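# Mount centrifuge rotor and tighten knob, unless rotor expired

## Task

The date is 11 July 2030. Read the use-by date on the card attached to the centrifuge. If the rotor is still within that date, lower it fully onto the centrifuge drive, thread the knob onto the shaft tip, turn it down until it meets the rotor, and tighten it firmly. If the date has passed, do not mount the rotor: leave it where it is and place the HOLD block on top of it. In neither case may the rotor be dropped.

## Robot and tools

Robot: two six-joint arms, left_arm and right_arm, each ending in a two-finger parallel gripper with a camera on the wrist. In the scene frame the origin sits at table height midway between the arms, +z points up, +x points out over the table, and left_arm is on the +y side. Image left and right do not follow the arm names. The calibrated bases are at left_arm (+0.030, +0.455, 0) and right_arm (+0.029, -0.641, 0), each rotated very slightly about z. All hand poses, velocities and Hand targets in results and commands are in that arm's own base frame, not the scene frame. Fixed cameras and the table use the scene frame.

Gripper frame: the fingers point along the gripper's +z, close along its y, and a block on the wrist sticks out about 10 cm toward +x. end_effector_position is the point between the pads when closed; the fingertips extend about 19 mm past it when closed, about 6 mm when fully open.

The 20-number row (used by execute_actions and move): the first ten numbers are left_arm, the next ten right_arm, always all 20 even if one arm is idle. Per arm, in order: x, y, z (metres, absolute position in that arm's base frame), qw, qx, qy, qz (absolute orientation, w first), then gripper position, force_limit, speed, each in [-1, 1]. Gripper position: +1 is fully open (85 mm), about -0.8 brings the pads together, -1 closes until blocked. force_limit and speed both start at +1; slow closing (speed -1) plus low force_limit gives a gentler grip, fast closing from wide open gives a much harder one (roughly 200 N or more per pad). A stationary arm should be sent its exact last reported pose and its last gripper numbers each call; any 0 in the gripper fields is a real command.

execute_actions(actions, cameras): actions is a list of up to 15-row tables, each row one 1/30 s step; a short table repeats its final row to fill 15 steps, so one action lasts 0.5 s. Each target must lie within 0.6 m of the gripper's position at the start of the action along every gripper axis, or that action is rejected for both arms. Orientation commands are clipped to 32 degrees from the measured orientation per step, so large turns need several actions. An empty actions list returns the full state plus all camera images.

move(target, speed, blend, blocking, cameras): plans straight paths from each arm's Hand target to the given row (or up to 15 rows as waypoints). speed is in m/s, 0.002 to 3.2, default 0.25; rotation runs up to twice that in rad/s. blend (metres) rounds corners at intermediate waypoints; 0 stops at each. Gripper changes in later waypoints are applied once everything is at rest there. blocking=false returns after about 0.5 s while the move continues; a new move takes over from the running one. Paths ignore obstacles and the other arm, have a 10 s cap, and may lag. Avoid paths passing near an arm's own base. The result adds a move: line such as done, off_target, moving, held or fault; limits=paced means a pose was clipped, limits=held means steps were withheld by a check.

wait(seconds 0 to 10) lets time pass with last commands held. stop brakes a running move (fingers continue). zoom_image(camera, region [x0, y0, x1, y1], at most 504x504 px) enlarges part of the newest image from cam_head_left, cam_head_right, cam_low, cam_left_wrist or cam_right_wrist (each 672x504); useful for reading the date card. read_manual returns only licence text. finished_scene ends the episode irreversibly.

Result lines: end_effector_position and end_effector_quat_wxyz per arm; velocities, omitted when joint velocities read within noise; Hand target (where the arm is now being sent); Tool commands; Joint positions and Joint torques (drive output including gravity, with offsets and noise). Gripper object_status: 0 moving, 1 blocked while opening, 2 blocked while closing (a real grip), 3 reached requested position or pads met. position_measured is in counts: 3 fully open, about 78 at 60 mm, 130 at 40 mm, 180 at 20 mm, 230 pads touching. Changing position by at least 0.01 is needed for new force or speed values to take effect.

Things to avoid: any contact force near 150 N or joint torque at its load limit (elbow 142, wrists 53.2 N m) triggers a 10 s fault stop; the arms are stiff, so commanding even slightly past a firm contact (such as pushing the rotor or knob down) can trip it, so approach slowly and stop just at contact. Arm-to-arm contact, including gripping the other gripper, can end the scene. Do not drop the rotor, release parts while moving, slam into the centrifuge, or let anything leave the table. Long holds or straining toward unreachable poses heat motors (MOTOR HOT at 70 °C, brake stop at 85 °C). Loose objects may be nudged occasionally; recheck with cameras. Screwing the knob means rotating the gripper about its z axis in repeated grip-turn-release-return cycles, each turn under the 32-degree per-step clip.

Each tool is called after ">>>" as name(argument=value, ...) on one line, values as JSON.

## Session

>>> execute_actions(actions=[])

Scene clock: 0.00 s.
left_arm: end_effector_position=(+0.5409, -0.7983, +0.3455) position_measured=3 object_status=3 end_effector_quat_wxyz=(-0.071, +0.986, +0.106, +0.104) | right_arm: end_effector_position=(+0.5396, +0.0588, +0.3981) position_measured=3 object_status=3 end_effector_quat_wxyz=(-0.136, +0.769, +0.514, +0.355)
Joint positions: left_arm=[1.912 -1.095 1.297 -1.68 -1.336 1.687] | right_arm=[2.493 -2.023 2.283 -1.799 -0.792 1.302]
Joint velocities: within noise
Joint torques (N m): no reading
Hand target: left_arm +0.5409, -0.7983, +0.3455; -0.071, +0.986, +0.106, +0.104 | right_arm +0.5396, +0.0588, +0.3981; -0.136, +0.769, +0.514, +0.355
Tool commands: left_gripper/position=+1.0 left_gripper/force_limit=+1.0 left_gripper/speed=+1.0 right_gripper/position=+1.0 right_gripper/force_limit=+1.0 right_gripper/speed=+1.0

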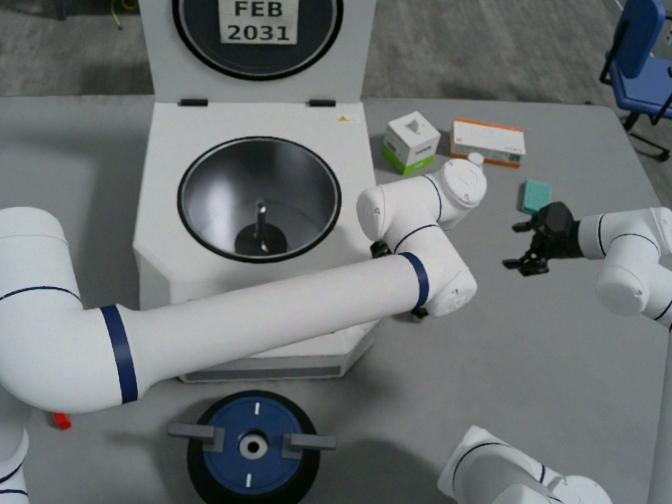

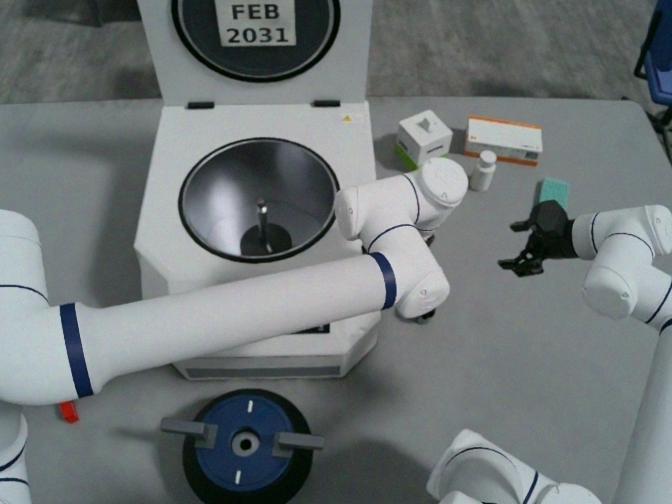

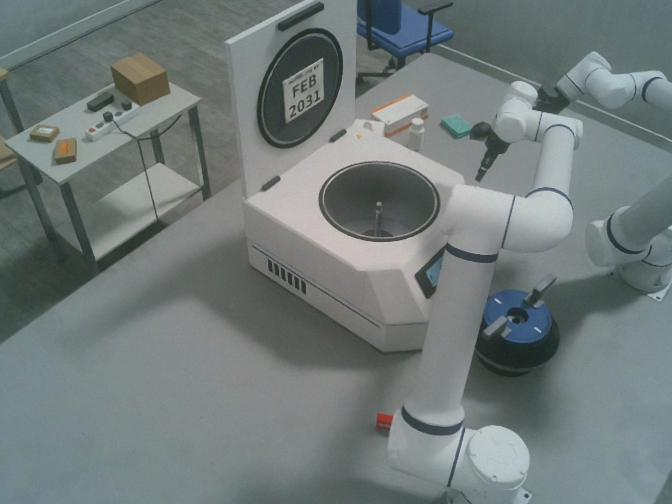

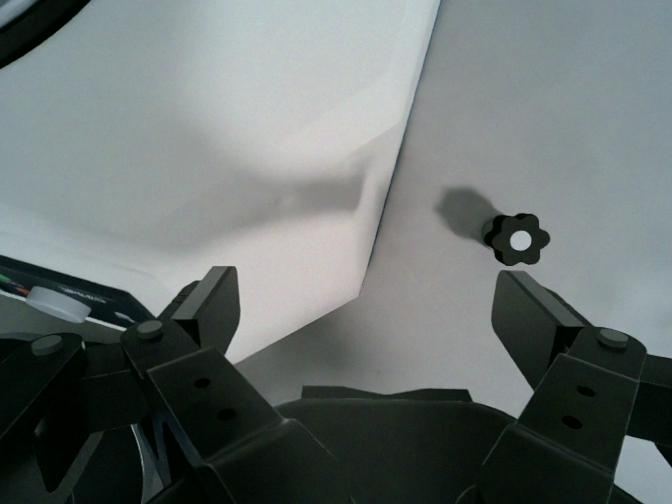

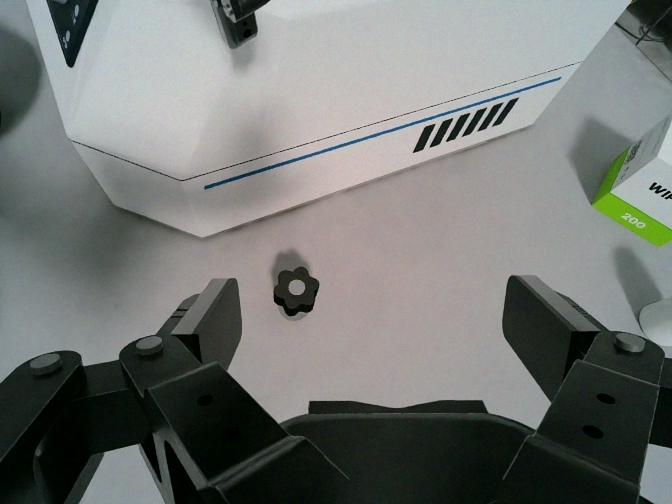

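>>> zoom_image(camera="cam_low", region=[260, 40, 350, 130])

>>> zoom_image(camera="cam_head_left", region=[150, 350, 350, 504])

>>> zoom_image(camera="cam_head_left", region=[150, 100, 390, 280])

>>> zoom_image(camera="cam_low", region=[300, 150, 580, 390])

>>> zoom_image(camera="cam_head_right", region=[150, 350, 350, 504])

>>> zoom_image(camera="cam_right_wrist", region=[230, 230, 370, 340])

>>> zoom_image(camera="cam_head_right", region=[350, 80, 600, 340])

Scaled by 5.600.

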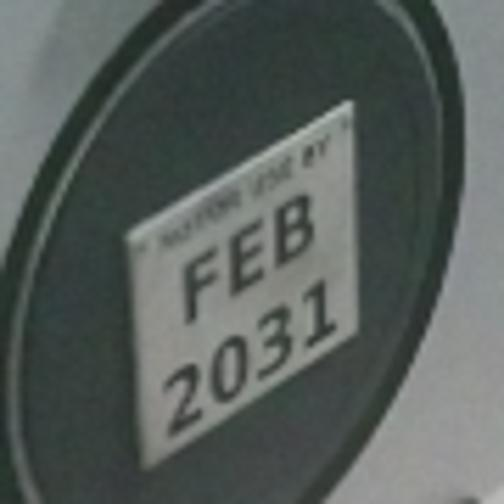

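Scaled by 2.520.

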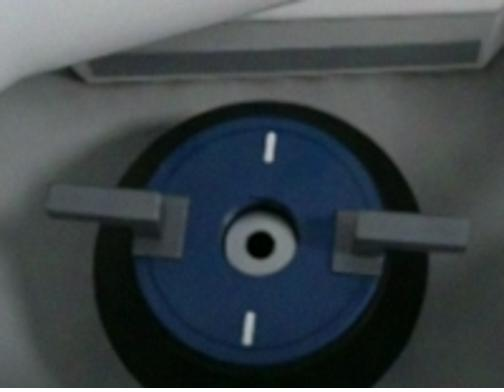

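Scaled by 2.100.

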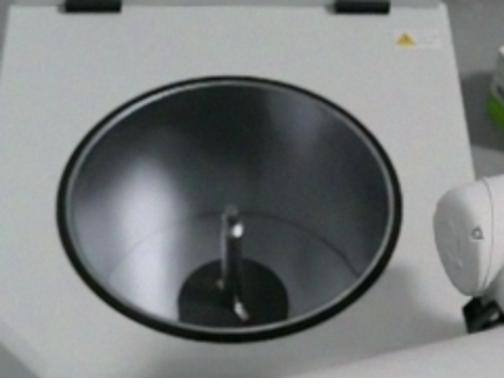

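Scaled by 1.800.

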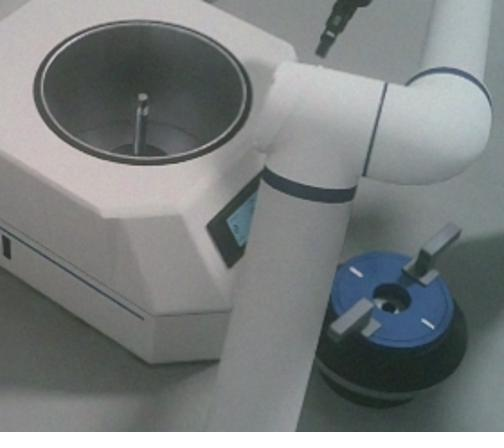

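Scaled by 2.520.

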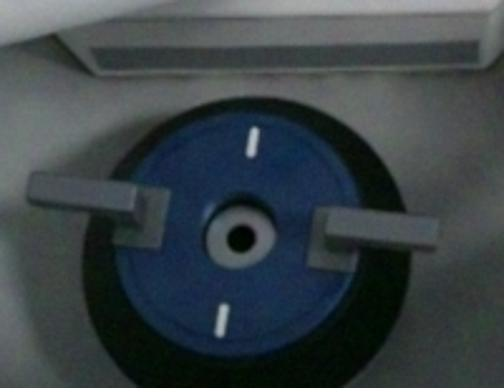

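Scaled by 3.600.

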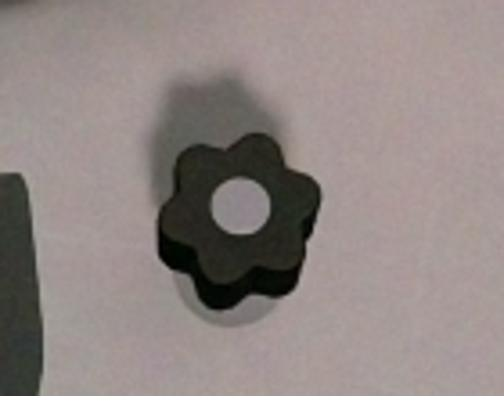

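Scaled by 1.938.

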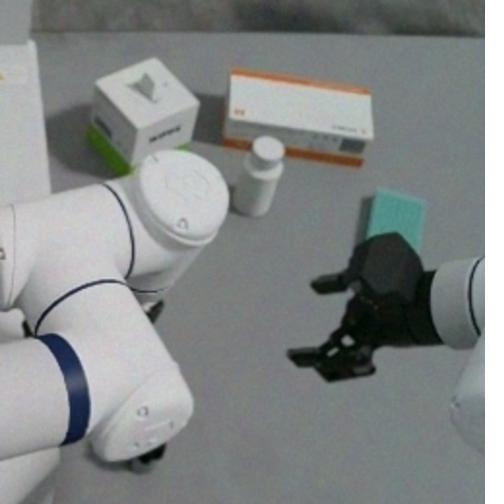

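>>> move(target=[[0.2027,-0.4088,0.45,0,0.7134,0.7007,0,1,1,1,0.5396,0.0588,0.3981,-0.136,0.769,0.514,0.355,1,1,1],[0.2027,-0.4088,0.45,0,0.7134,0.7007,0,1,1,1,0.764,0.516,0.50,0,0.705,-0.709,0,1,1,1]], speed=0.5, cameras=["all"])

Scene clock: 8.47 s.
left_arm: end_effector_position=(+0.2027, -0.4088, +0.4500) position_measured=3 object_status=3 end_effector_quat_wxyz=(+0.000, +0.713, +0.701, +0.000) | right_arm: end_effector_position=(+0.7640, +0.5160, +0.5000) position_measured=3 object_status=3 end_effector_quat_wxyz=(+0.000, +0.705, -0.709, +0.000)
Joint positions: left_arm=[1.632 -2.022 2.055 -1.604 -1.571 0.079] | right_arm=[3.542 -1.212 1.197 -1.556 -1.571 5.118]
Joint torques (N m): left_arm=[-14.87 -43.79 -45.39 -1.28 1.63 -2.06] | right_arm=[13.82 -49 -52.56 -1.33 1.91 2.61]
Hand target: left_arm +0.2027, -0.4088, +0.4500; +0.000, +0.713, +0.701, +0.000 | right_arm +0.7640, +0.5160, +0.5000; +0.000, +0.705, -0.709, +0.000
Off the commanded pose: left_arm 0.000 m, 0 deg | right_arm 0.000 m, 0 deg.
move: done
camera_calibration:
cam_left_wrist: T_world_to_cam=[[0.999721, -0.0142446, -0.0188649, -0.188036], [-0.00695734, -0.940005, 0.34109, -0.519722], [-0.0225918, -0.340863, -0.939841, 0.413768], [0, 0, 0, 1]] pos_world=[0.193715, -0.350182, 0.562601]
cam_right_wrist: T_world_to_cam=[[-0.999836, 0.0181048, 0.00106409, 0.763874], [0.0174339, 0.943302, 0.331478, -0.644283], [0.0049976, 0.331442, -0.943462, 0.423241], [0, 0, 0, 1]] pos_world=[0.772866, 0.453643, 0.612064]

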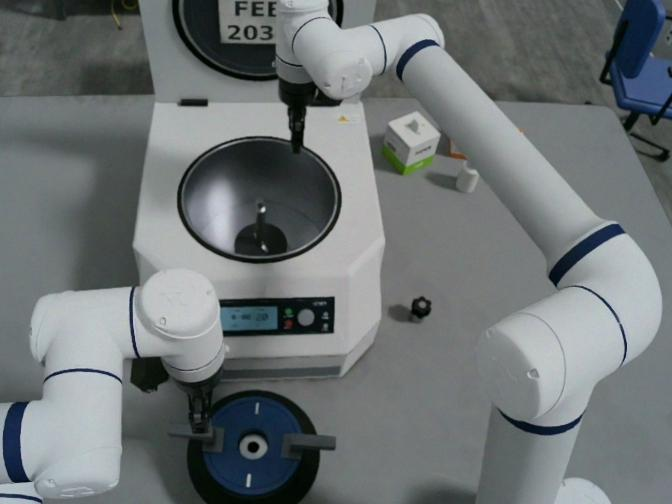

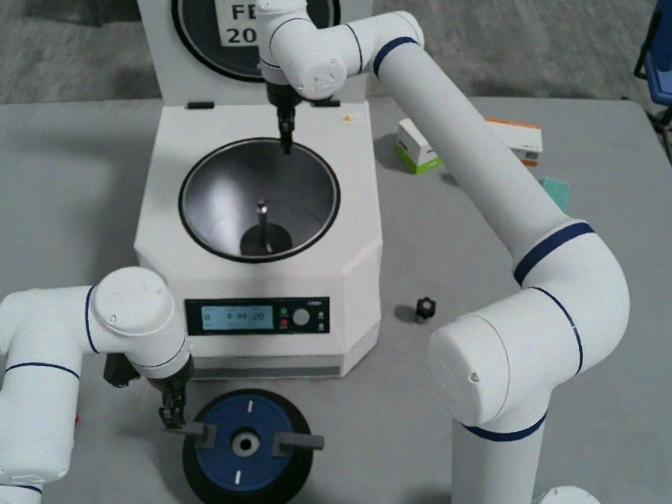

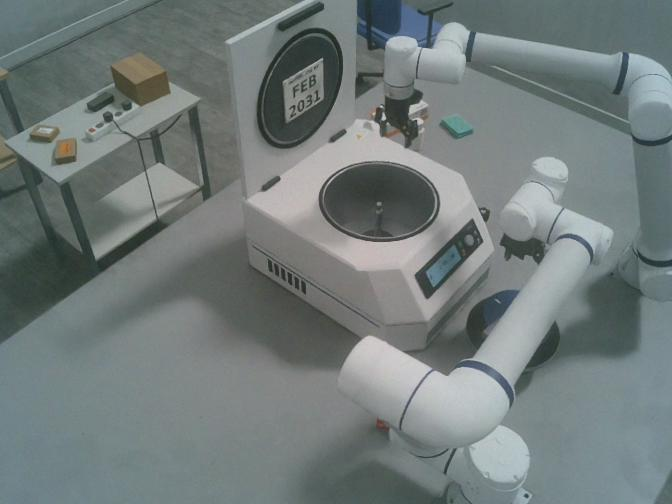

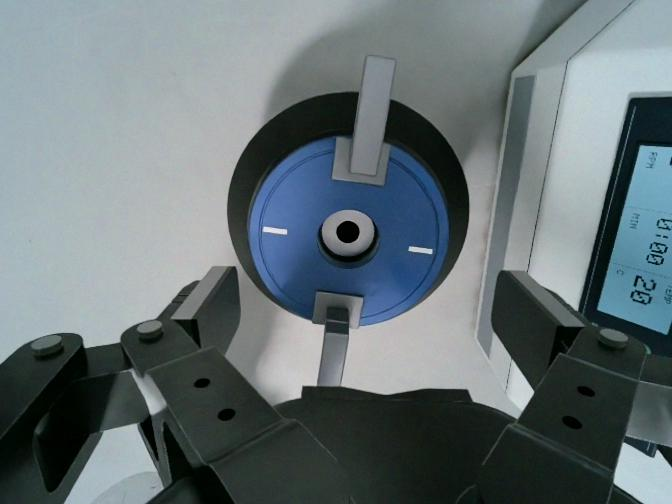

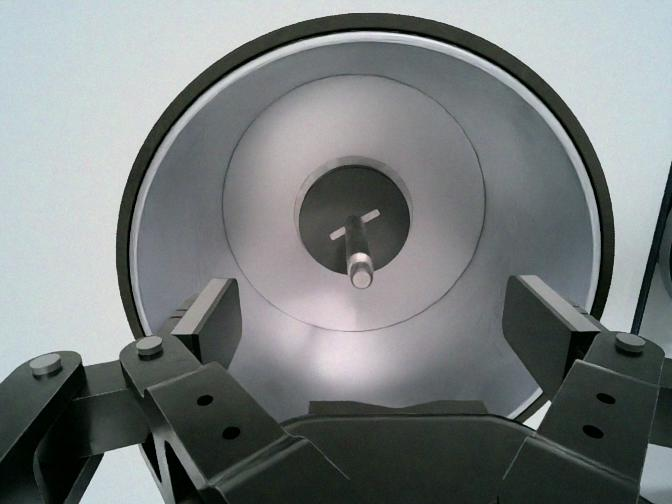

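>>> zoom_image(camera="cam_right_wrist", region=[280, 150, 430, 300])

>>> zoom_image(camera="cam_left_wrist", region=[220, 80, 480, 340])

>>> zoom_image(camera="cam_left_wrist", region=[220, 40, 480, 400])

>>> zoom_image(camera="cam_low", region=[310, 150, 450, 250])

>>> zoom_image(camera="cam_head_left", region=[390, 280, 450, 340])

>>> zoom_image(camera="cam_right_wrist", region=[100, 0, 604, 504])

Scaled by 3.360.

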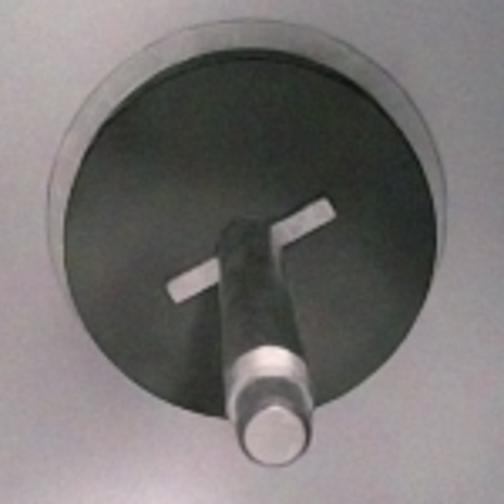

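Scaled by 1.938.

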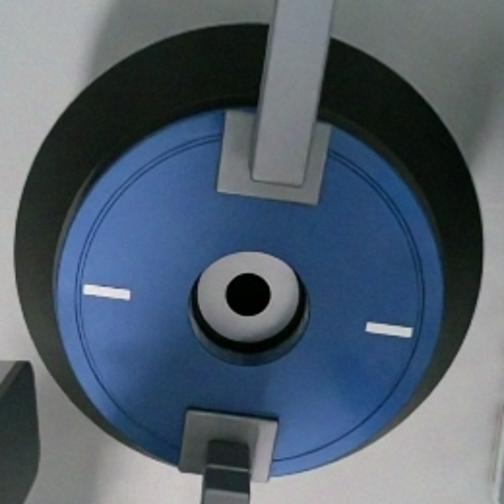

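Scaled by 1.400.

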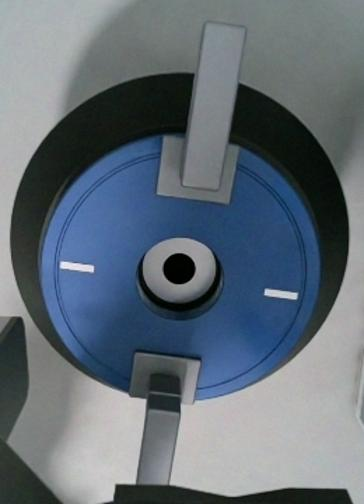

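Scaled by 3.600.

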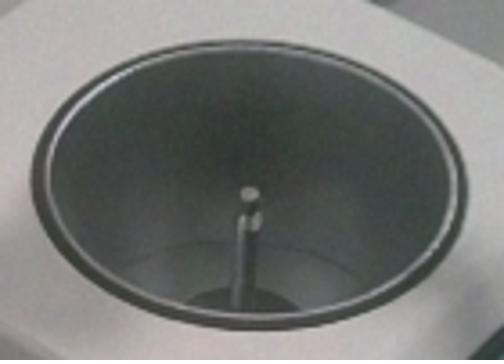

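Scaled by 8.400.

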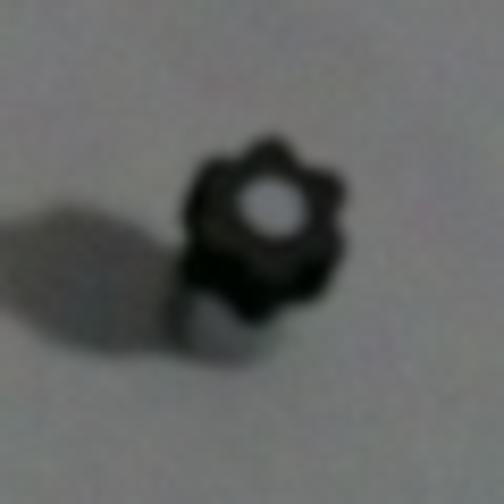

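Scaled by 1.000.

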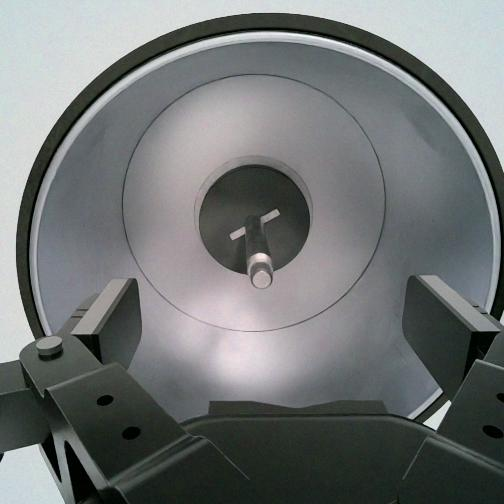

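>>> move(target=[0.2148,-0.3585,0.32,0,0.756,0.655,0,1,1,1,0.1943,0.4922,0.32,0,0.659,-0.752,0,1,1,1], speed=0.4, cameras=["all"])

Scene clock: 12.67 s.
left_arm: end_effector_position=(+0.2148, -0.3585, +0.3200) position_measured=3 object_status=3 end_effector_quat_wxyz=(+0.000, +0.756, +0.655, +0.000) | right_arm: end_effector_position=(+0.1944, +0.4922, +0.3200) position_measured=3 object_status=3 end_effector_quat_wxyz=(+0.000, -0.659, +0.752, +0.000)
Joint positions: left_arm=[1.672 -2.07 2.309 -1.81 -1.571 0.244] | right_arm=[3.994 -1.831 2.169 -1.909 -1.571 5.697]
Joint torques (N m): left_arm=[14.76 -35.44 -43.73 -9.77 -1.54 3.35] | right_arm=[12.72 -25.45 -36.85 -3.48 -2.56 3.16]
Hand target: left_arm +0.2148, -0.3585, +0.3200; +0.000, +0.756, +0.655, +0.000 | right_arm +0.1943, +0.4922, +0.3200; +0.000, -0.659, +0.752, +0.000
Off the commanded pose: left_arm 0.000 m, 0 deg | right_arm 0.000 m, 0 deg.
move: done
camera_calibration:
cam_left_wrist: T_world_to_cam=[[0.990145, -0.138764, -0.0188999, -0.244381], [-0.124076, -0.9318, 0.341108, -0.399899], [-0.0649443, -0.335402, -0.939834, 0.320068], [0, 0, 0, 1]] pos_world=[0.213142, -0.299185, 0.432601]
cam_right_wrist: T_world_to_cam=[[-0.989614, 0.143743, 0.00122859, 0.131142], [0.136018, 0.933602, 0.331491, -0.57056], [0.0465023, 0.328215, -0.943458, 0.257659], [0, 0, 0, 1]] pos_world=[0.195405, 0.429258, 0.432064]

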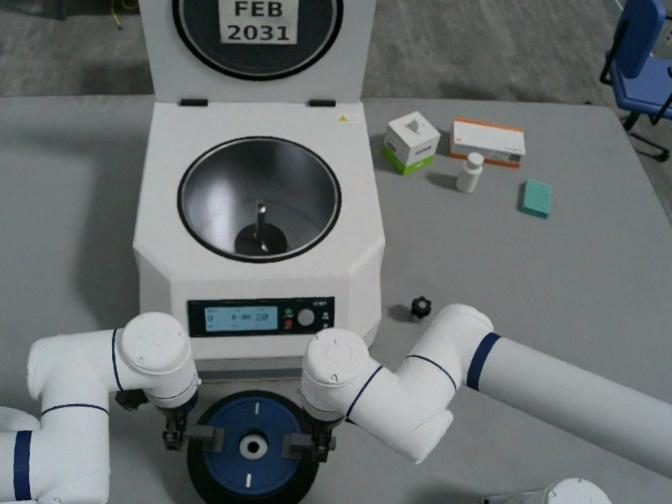

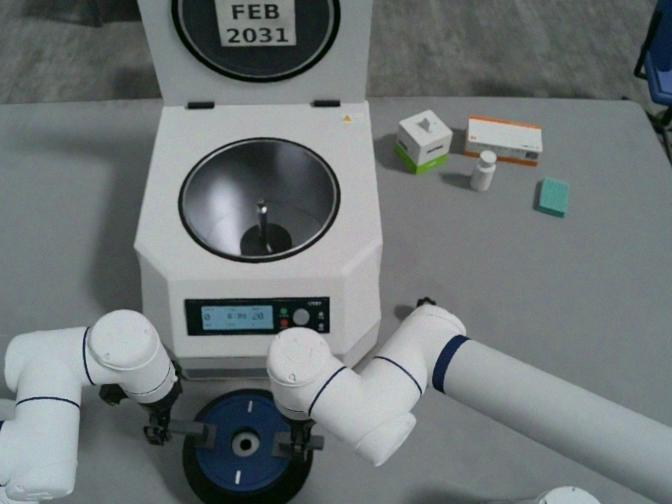

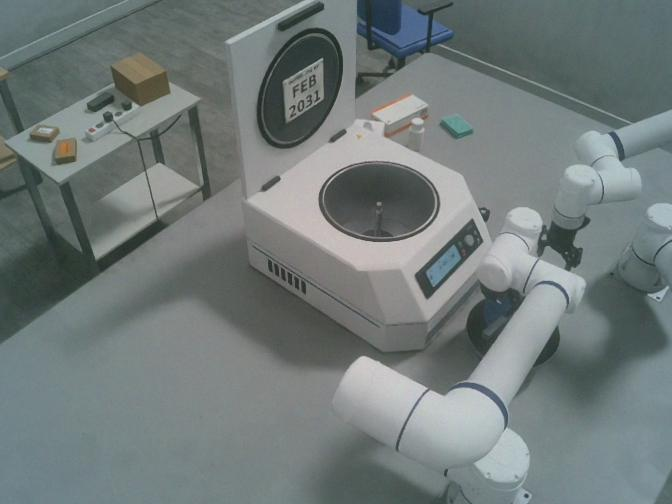

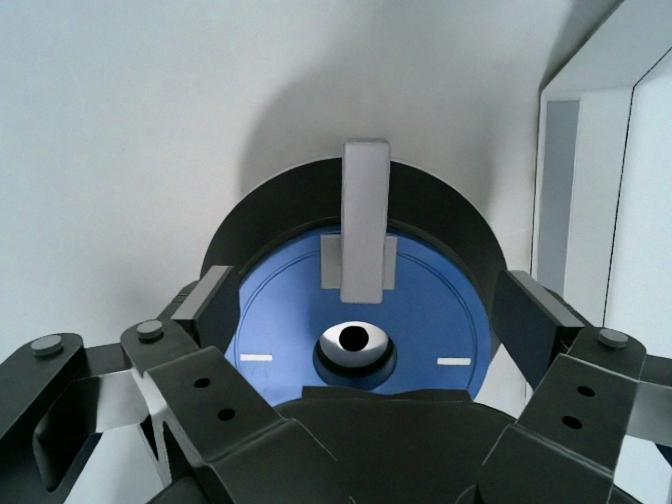

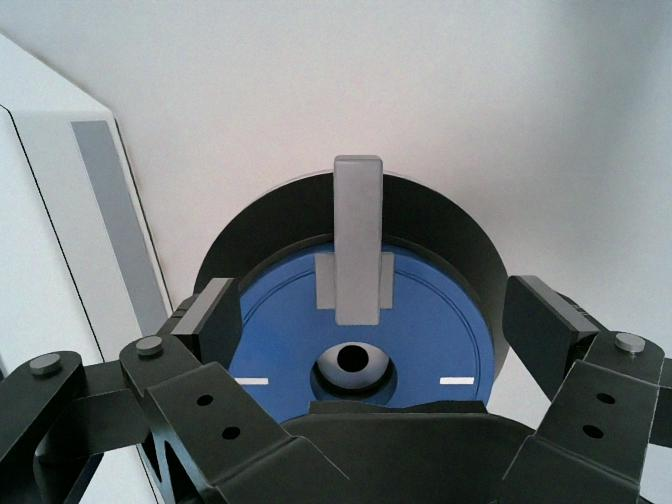

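>>> move(target=[0.2170,-0.3566,0.25,0,0.7547,0.6561,0,1,1,1,0.1932,0.4986,0.25,0,0.6603,-0.7510,0,1,1,1], speed=0.2, cameras=["cam_left_wrist","cam_right_wrist","cam_low"])

>>> zoom_image(camera="cam_left_wrist", region=[150, 100, 600, 420])

>>> zoom_image(camera="cam_right_wrist", region=[150, 100, 600, 420])

>>> zoom_image(camera="cam_low", region=[440, 200, 600, 380])

Scene clock: 15.23 s.
left_arm: end_effector_position=(+0.2170, -0.3566, +0.2501) position_measured=3 object_status=3 end_effector_quat_wxyz=(+0.000, +0.755, +0.656, +0.000) | right_arm: end_effector_position=(+0.1932, +0.4986, +0.2501) position_measured=3 object_status=3 end_effector_quat_wxyz=(+0.000, -0.660, +0.751, +0.000)
Joint positions: left_arm=[1.678 -2.021 2.414 -1.964 -1.571 0.247] | right_arm=[4.004 -1.763 2.253 -2.061 -1.571 5.703]
Joint torques (N m): left_arm=[14.34 7.99 -42.12 -10.05 -1.23 3.26] | right_arm=[10.28 -9.21 -31.53 -3.87 -0.03 3.05]
Hand target: left_arm +0.2170, -0.3566, +0.2500; +0.000, +0.755, +0.656, +0.000 | right_arm +0.1932, +0.4986, +0.2500; +0.000, -0.660, +0.751, +0.000
Off the commanded pose: left_arm 0.000 m, 0 deg | right_arm 0.000 m, 0 deg.
move: done
camera_calibration:
cam_left_wrist: T_world_to_cam=[[0.990606, -0.135443, -0.018852, -0.246553], [-0.120967, -0.932212, 0.341099, -0.374829], [-0.0637733, -0.335614, -0.939839, 0.254826], [0, 0, 0, 1]] pos_world=[0.215146, -0.297291, 0.362701]
cam_right_wrist: T_world_to_cam=[[-0.990073, 0.14055, 0.00129484, 0.130784], [0.133028, 0.934032, 0.331492, -0.552835], [0.0453818, 0.328373, -0.943457, 0.189806], [0, 0, 0, 1]] pos_world=[0.194414, 0.435657, 0.362164]
Images, in order (width x height): cam_low 672x504, cam_left_wrist 672x504, cam_right_wrist 672x504.

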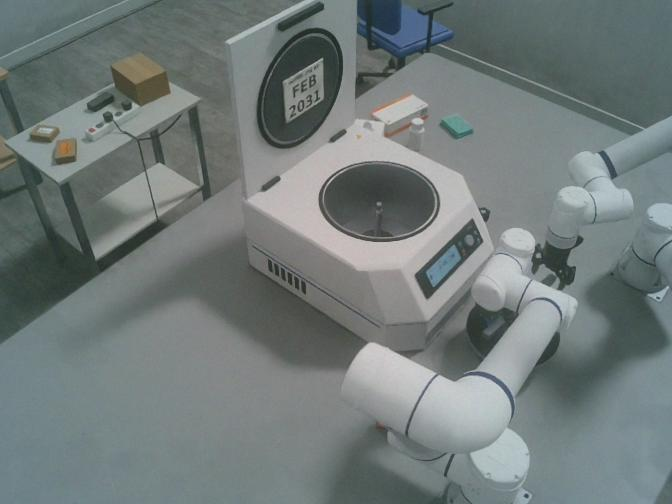

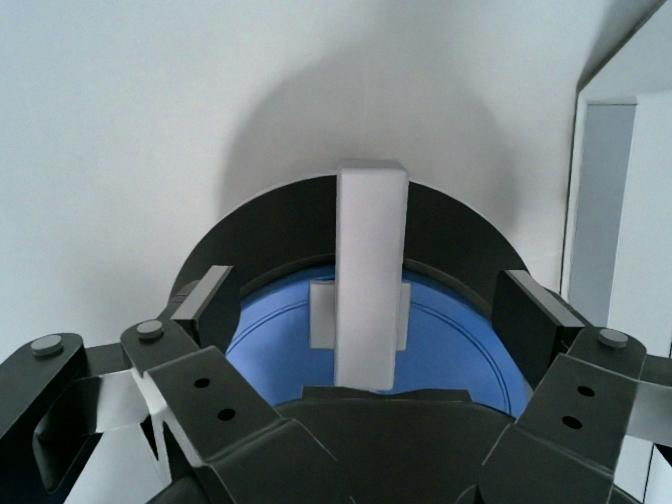

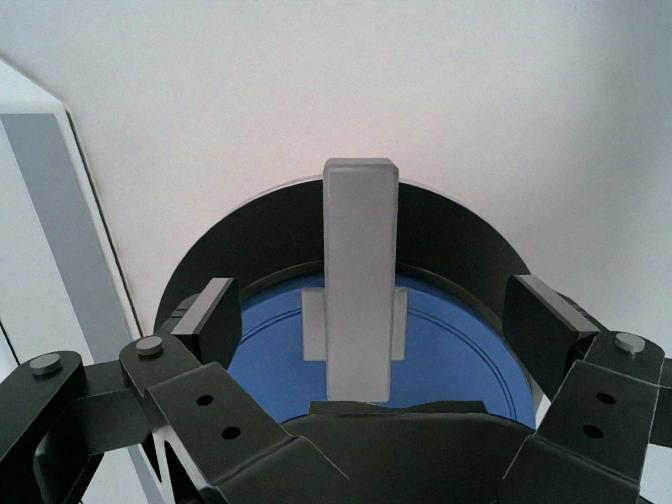

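Scaled by 1.120.

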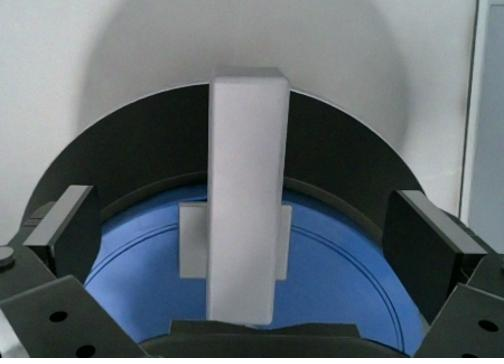

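Scaled by 1.120.

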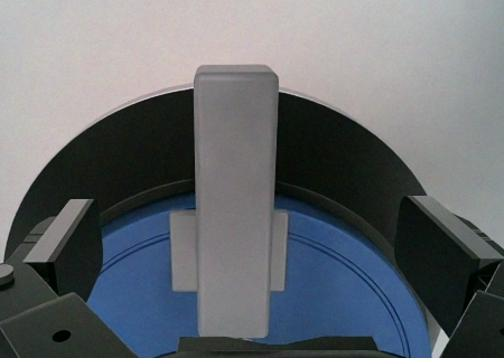

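Scaled by 2.800.

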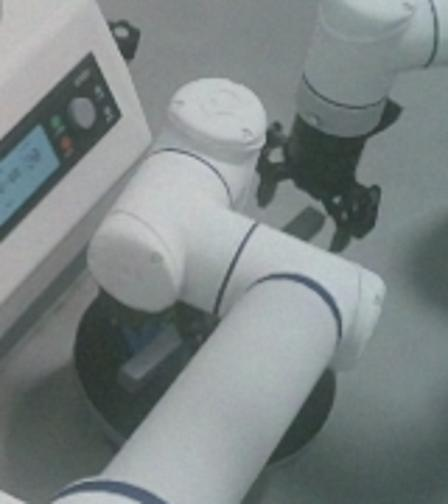

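>>> move(target=[[0.2189,-0.3563,0.224,0,0.7547,0.6561,0,1,1,1,0.1962,0.4982,0.224,0,0.6603,-0.7510,0,1,1,1],[0.2189,-0.3563,0.224,0,0.7547,0.6561,0,0,0,-1,0.1962,0.4982,0.224,0,0.6603,-0.7510,0,0,0,-1]], speed=0.15, cameras=["cam_left_wrist","cam_right_wrist","cam_low"])

>>> zoom_image(camera="cam_left_wrist", region=[150, 100, 600, 420])

>>> zoom_image(camera="cam_right_wrist", region=[150, 100, 600, 420])

Scene clock: 19.40 s.
left_arm: end_effector_position=(+0.2189, -0.3563, +0.2240) position_measured=129 object_status=0 end_effector_quat_wxyz=(+0.000, +0.755, +0.656, +0.000) | right_arm: end_effector_position=(+0.1962, +0.4982, +0.2240) position_measured=129 object_status=0 end_effector_quat_wxyz=(+0.000, -0.660, +0.751, +0.000)
Joint positions: left_arm=[1.683 -1.992 2.45 -2.029 -1.571 0.252] | right_arm=[3.999 -1.734 2.283 -2.12 -1.571 5.698]
Joint torques (N m): left_arm=[15.13 6.27 -40.06 -9.62 -0.19 3.21] | right_arm=[-14.71 -12.4 -32.44 -3.67 0.32 -2.97]
Hand target: left_arm +0.2189, -0.3563, +0.2240; +0.000, +0.755, +0.656, +0.000 | right_arm +0.1962, +0.4982, +0.2240; +0.000, -0.660, +0.751, +0.000
Off the commanded pose: left_arm 0.000 m, 0 deg | right_arm 0.000 m, 0 deg.
move: done
camera_calibration:
cam_left_wrist: T_world_to_cam=[[0.990606, -0.135443, -0.018852, -0.248887], [-0.120967, -0.932212, 0.341099, -0.365417], [-0.0637733, -0.335614, -0.939839, 0.230518], [0, 0, 0, 1]] pos_world=[0.217046, -0.296991, 0.336601]
cam_right_wrist: T_world_to_cam=[[-0.990073, 0.14055, 0.00129484, 0.133844], [0.133028, 0.934032, 0.331492, -0.544208], [0.0453818, 0.328373, -0.943457, 0.165177], [0, 0, 0, 1]] pos_world=[0.197414, 0.435257, 0.336064]
Images, in order (width x height): cam_low 672x504, cam_left_wrist 672x504, cam_right_wrist 672x504.

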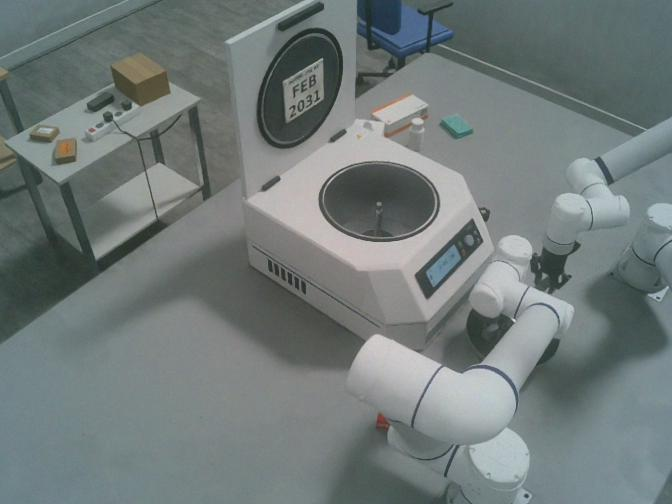

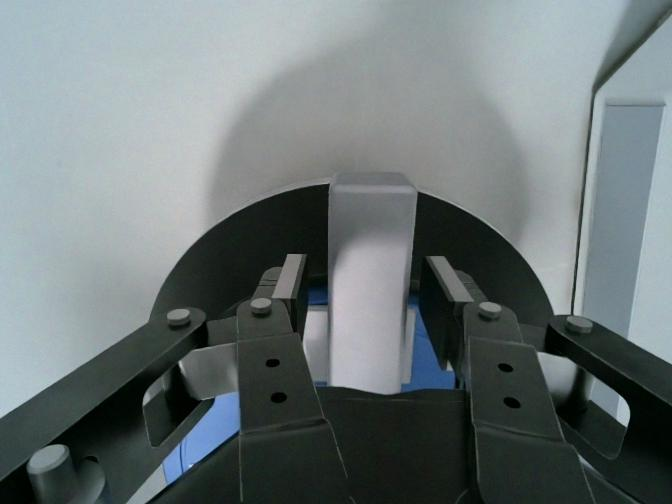

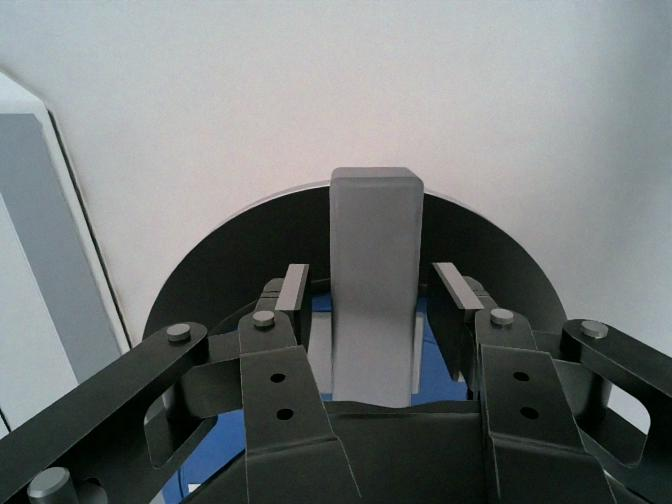

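Scaled by 1.120.

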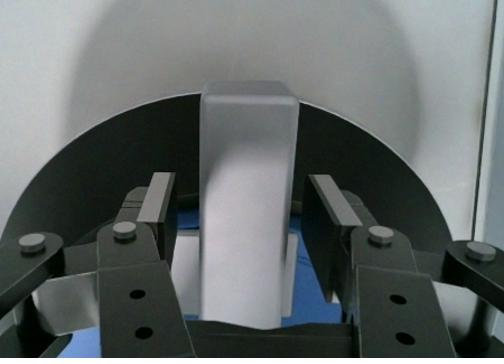

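Scaled by 1.120.

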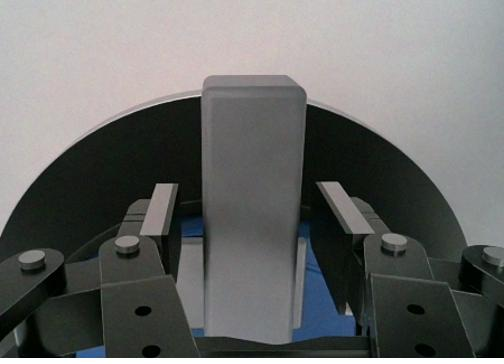

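>>> move(target=[0.2189,-0.3563,0.224,0,0.7547,0.6561,0,-1,0.1,-1,0.1962,0.4982,0.224,0,0.6603,-0.7510,0,-1,0.1,-1], speed=0.15, cameras=["cam_left_wrist","cam_right_wrist"])

Scene clock: 21.03 s.
left_arm: end_effector_position=(+0.2189, -0.3563, +0.2240) position_measured=172 object_status=0 end_effector_quat_wxyz=(+0.000, +0.755, +0.656, +0.000) | right_arm: end_effector_position=(+0.1962, +0.4982, +0.2240) position_measured=172 object_status=0 end_effector_quat_wxyz=(+0.000, -0.660, +0.751, +0.000)
Joint positions: left_arm=[1.683 -1.992 2.45 -2.029 -1.571 0.252] | right_arm=[3.999 -1.734 2.283 -2.12 -1.571 5.698]
Joint torques (N m): left_arm=[13.46 6.49 -40.55 -9.45 0.32 1.6] | right_arm=[6.25 -8.55 -33.37 -0.64 0.56 -3.04]
Hand target: left_arm +0.2189, -0.3563, +0.2240; +0.000, +0.755, +0.656, +0.000 | right_arm +0.1962, +0.4982, +0.2240; +0.000, -0.660, +0.751, +0.000
Off the commanded pose: left_arm 0.000 m, 0 deg | right_arm 0.000 m, 0 deg.
move: done
camera_calibration:
cam_left_wrist: T_world_to_cam=[[0.990599, -0.135477, -0.0189448, -0.248864], [-0.120967, -0.932208, 0.34111, -0.36542], [-0.0638729, -0.335612, -0.939833, 0.230538], [0, 0, 0, 1]] pos_world=[0.217046, -0.296991, 0.336601]
cam_right_wrist: T_world_to_cam=[[-0.990068, 0.140582, 0.00120128, 0.133861], [0.133027, 0.934028, 0.331504, -0.544211], [0.0454816, 0.328372, -0.943453, 0.165156], [0, 0, 0, 1]] pos_world=[0.197414, 0.435257, 0.336064]
Images, in order (width x height): cam_left_wrist 672x504, cam_right_wrist 672x504.

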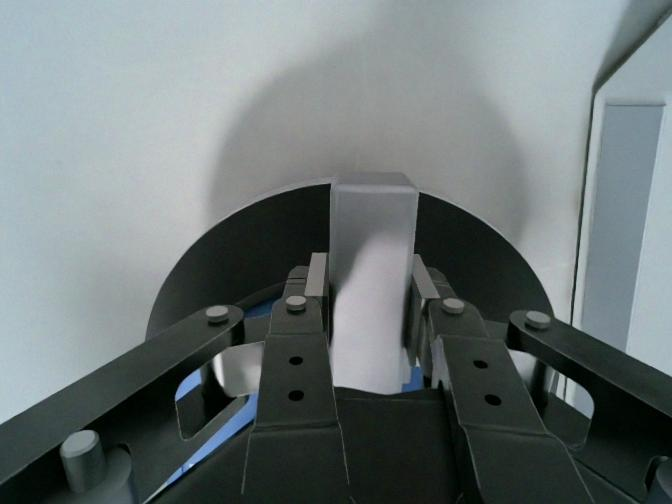

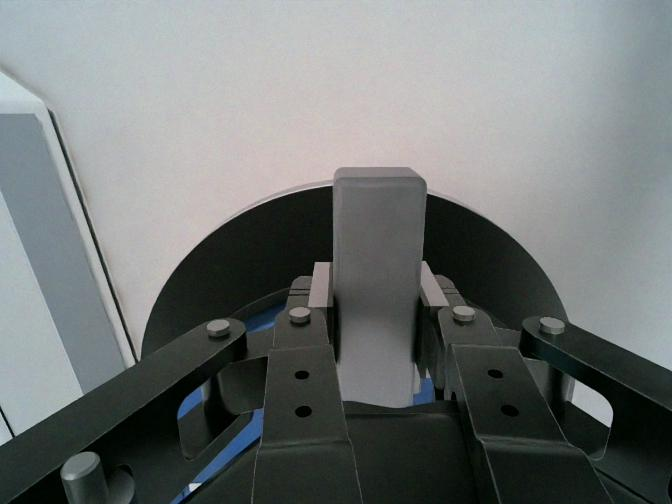

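>>> execute_actions(actions=[])

>>> zoom_image(camera="cam_head_left", region=[220, 180, 310, 270])

>>> zoom_image(camera="cam_head_right", region=[220, 180, 310, 270])

>>> zoom_image(camera="cam_head_left", region=[165, 380, 345, 504])

>>> zoom_image(camera="cam_low", region=[350, 180, 410, 240])

Scene clock: 21.83 s.
left_arm: end_effector_position=(+0.2189, -0.3563, +0.2240) position_measured=172 object_status=2 end_effector_quat_wxyz=(+0.000, +0.755, +0.656, +0.000) | right_arm: end_effector_position=(+0.1962, +0.4982, +0.2240) position_measured=172 object_status=2 end_effector_quat_wxyz=(+0.000, -0.660, +0.751, +0.000)
Joint positions: left_arm=[1.683 -1.992 2.45 -2.029 -1.571 0.252] | right_arm=[3.999 -1.734 2.283 -2.12 -1.571 5.698]
Joint velocities: within noise
Joint torques (N m): left_arm=[8.47 7.47 -40.79 -9.68 1.69 -1.14] | right_arm=[4.54 -12.09 -32.34 -0.26 1.06 -3.2]
Hand target: left_arm +0.2189, -0.3563, +0.2240; +0.000, +0.755, +0.656, +0.000 | right_arm +0.1962, +0.4982, +0.2240; +0.000, -0.660, +0.751, +0.000
Tool commands: left_gripper/position=-1.0 left_gripper/force_limit=+0.1 left_gripper/speed=-1.0 right_gripper/position=-1.0 right_gripper/force_limit=+0.1 right_gripper/speed=-1.0
Off the commanded pose: left_arm 0.000 m, 0 deg | right_arm 0.000 m, 0 deg.
camera_calibration:
cam_left_wrist: T_world_to_cam=[[0.990599, -0.135477, -0.0189448, -0.248864], [-0.120967, -0.932208, 0.34111, -0.36542], [-0.0638729, -0.335612, -0.939833, 0.230538], [0, 0, 0, 1]] pos_world=[0.217046, -0.296991, 0.336601]
cam_right_wrist: T_world_to_cam=[[-0.990073, 0.14055, 0.00129484, 0.133844], [0.133028, 0.934032, 0.331492, -0.544208], [0.0453818, 0.328373, -0.943457, 0.165177], [0, 0, 0, 1]] pos_world=[0.197414, 0.435257, 0.336064]

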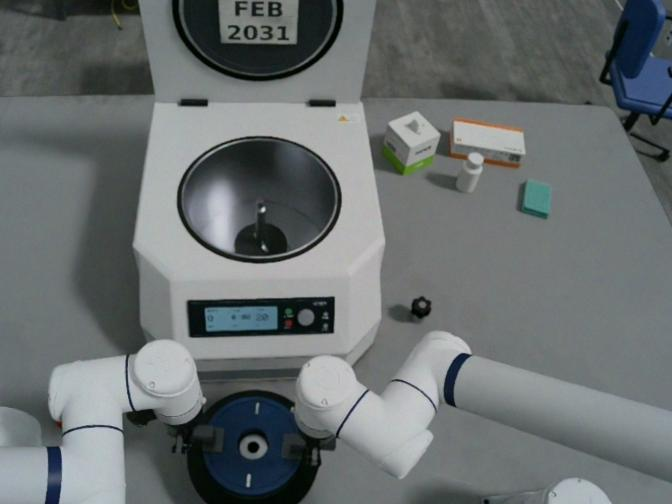

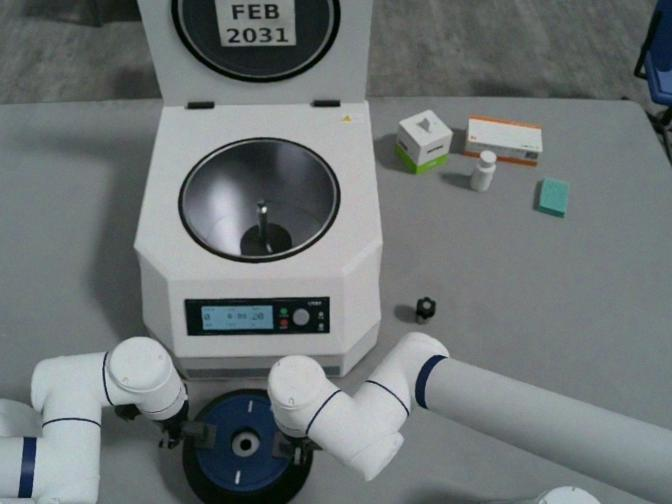

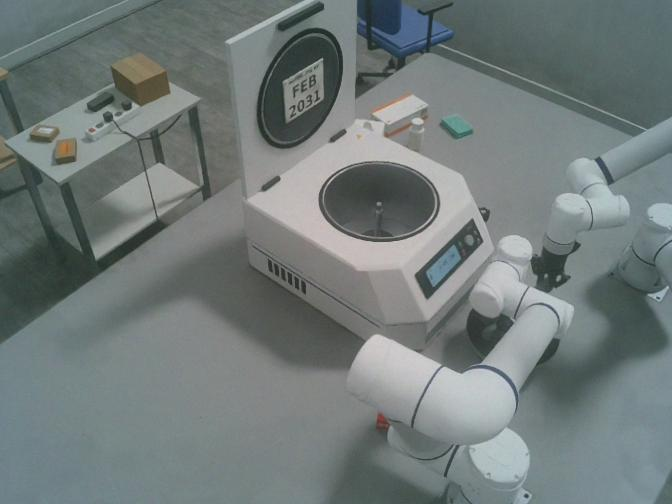

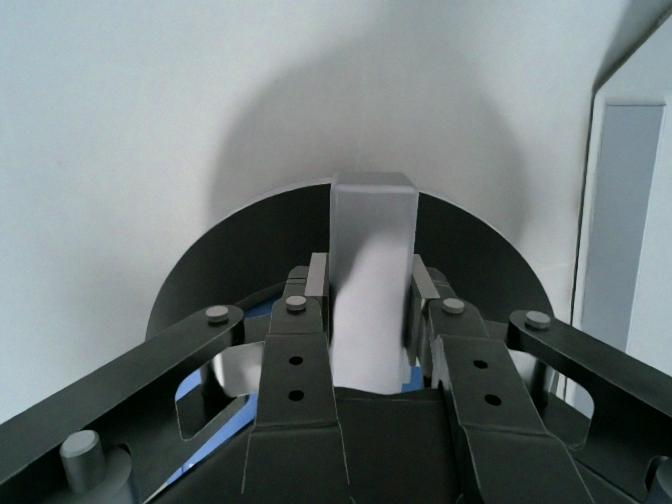

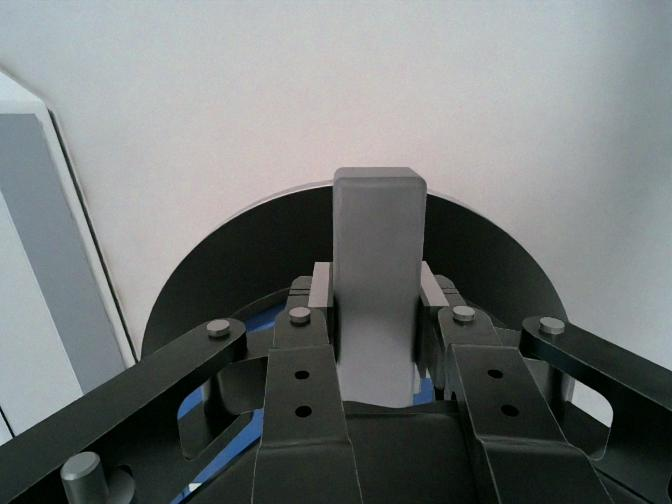

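Scaled by 5.600.

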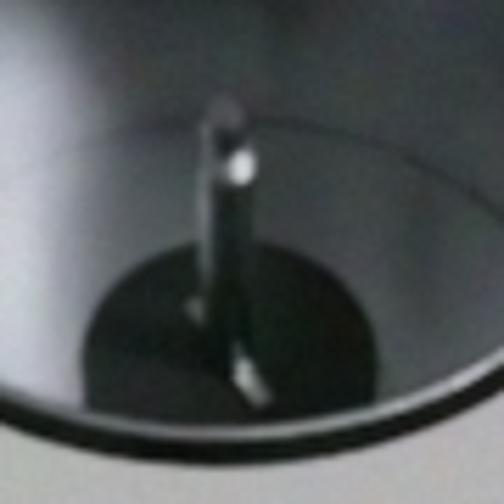

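Scaled by 5.600.

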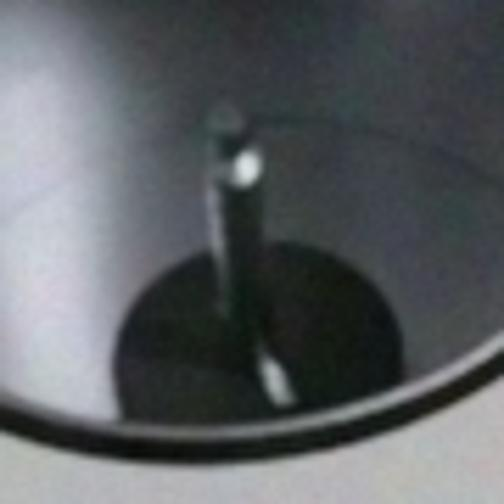

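Scaled by 2.800.

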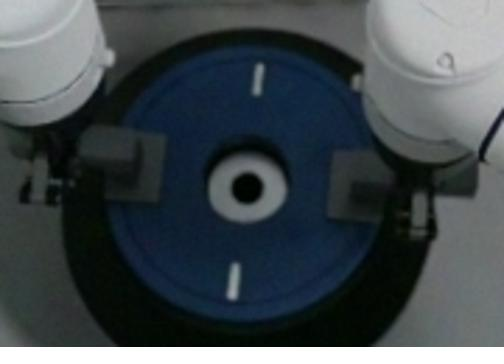

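Scaled by 8.400.

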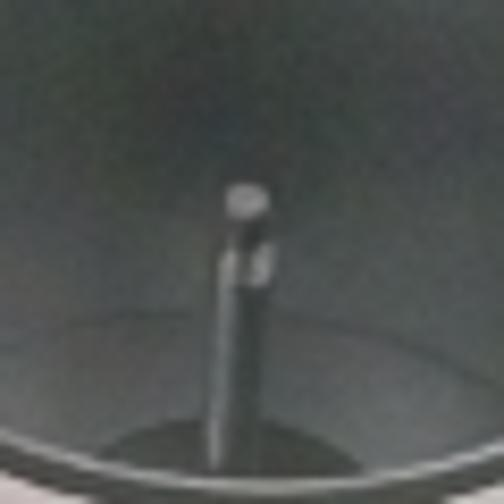

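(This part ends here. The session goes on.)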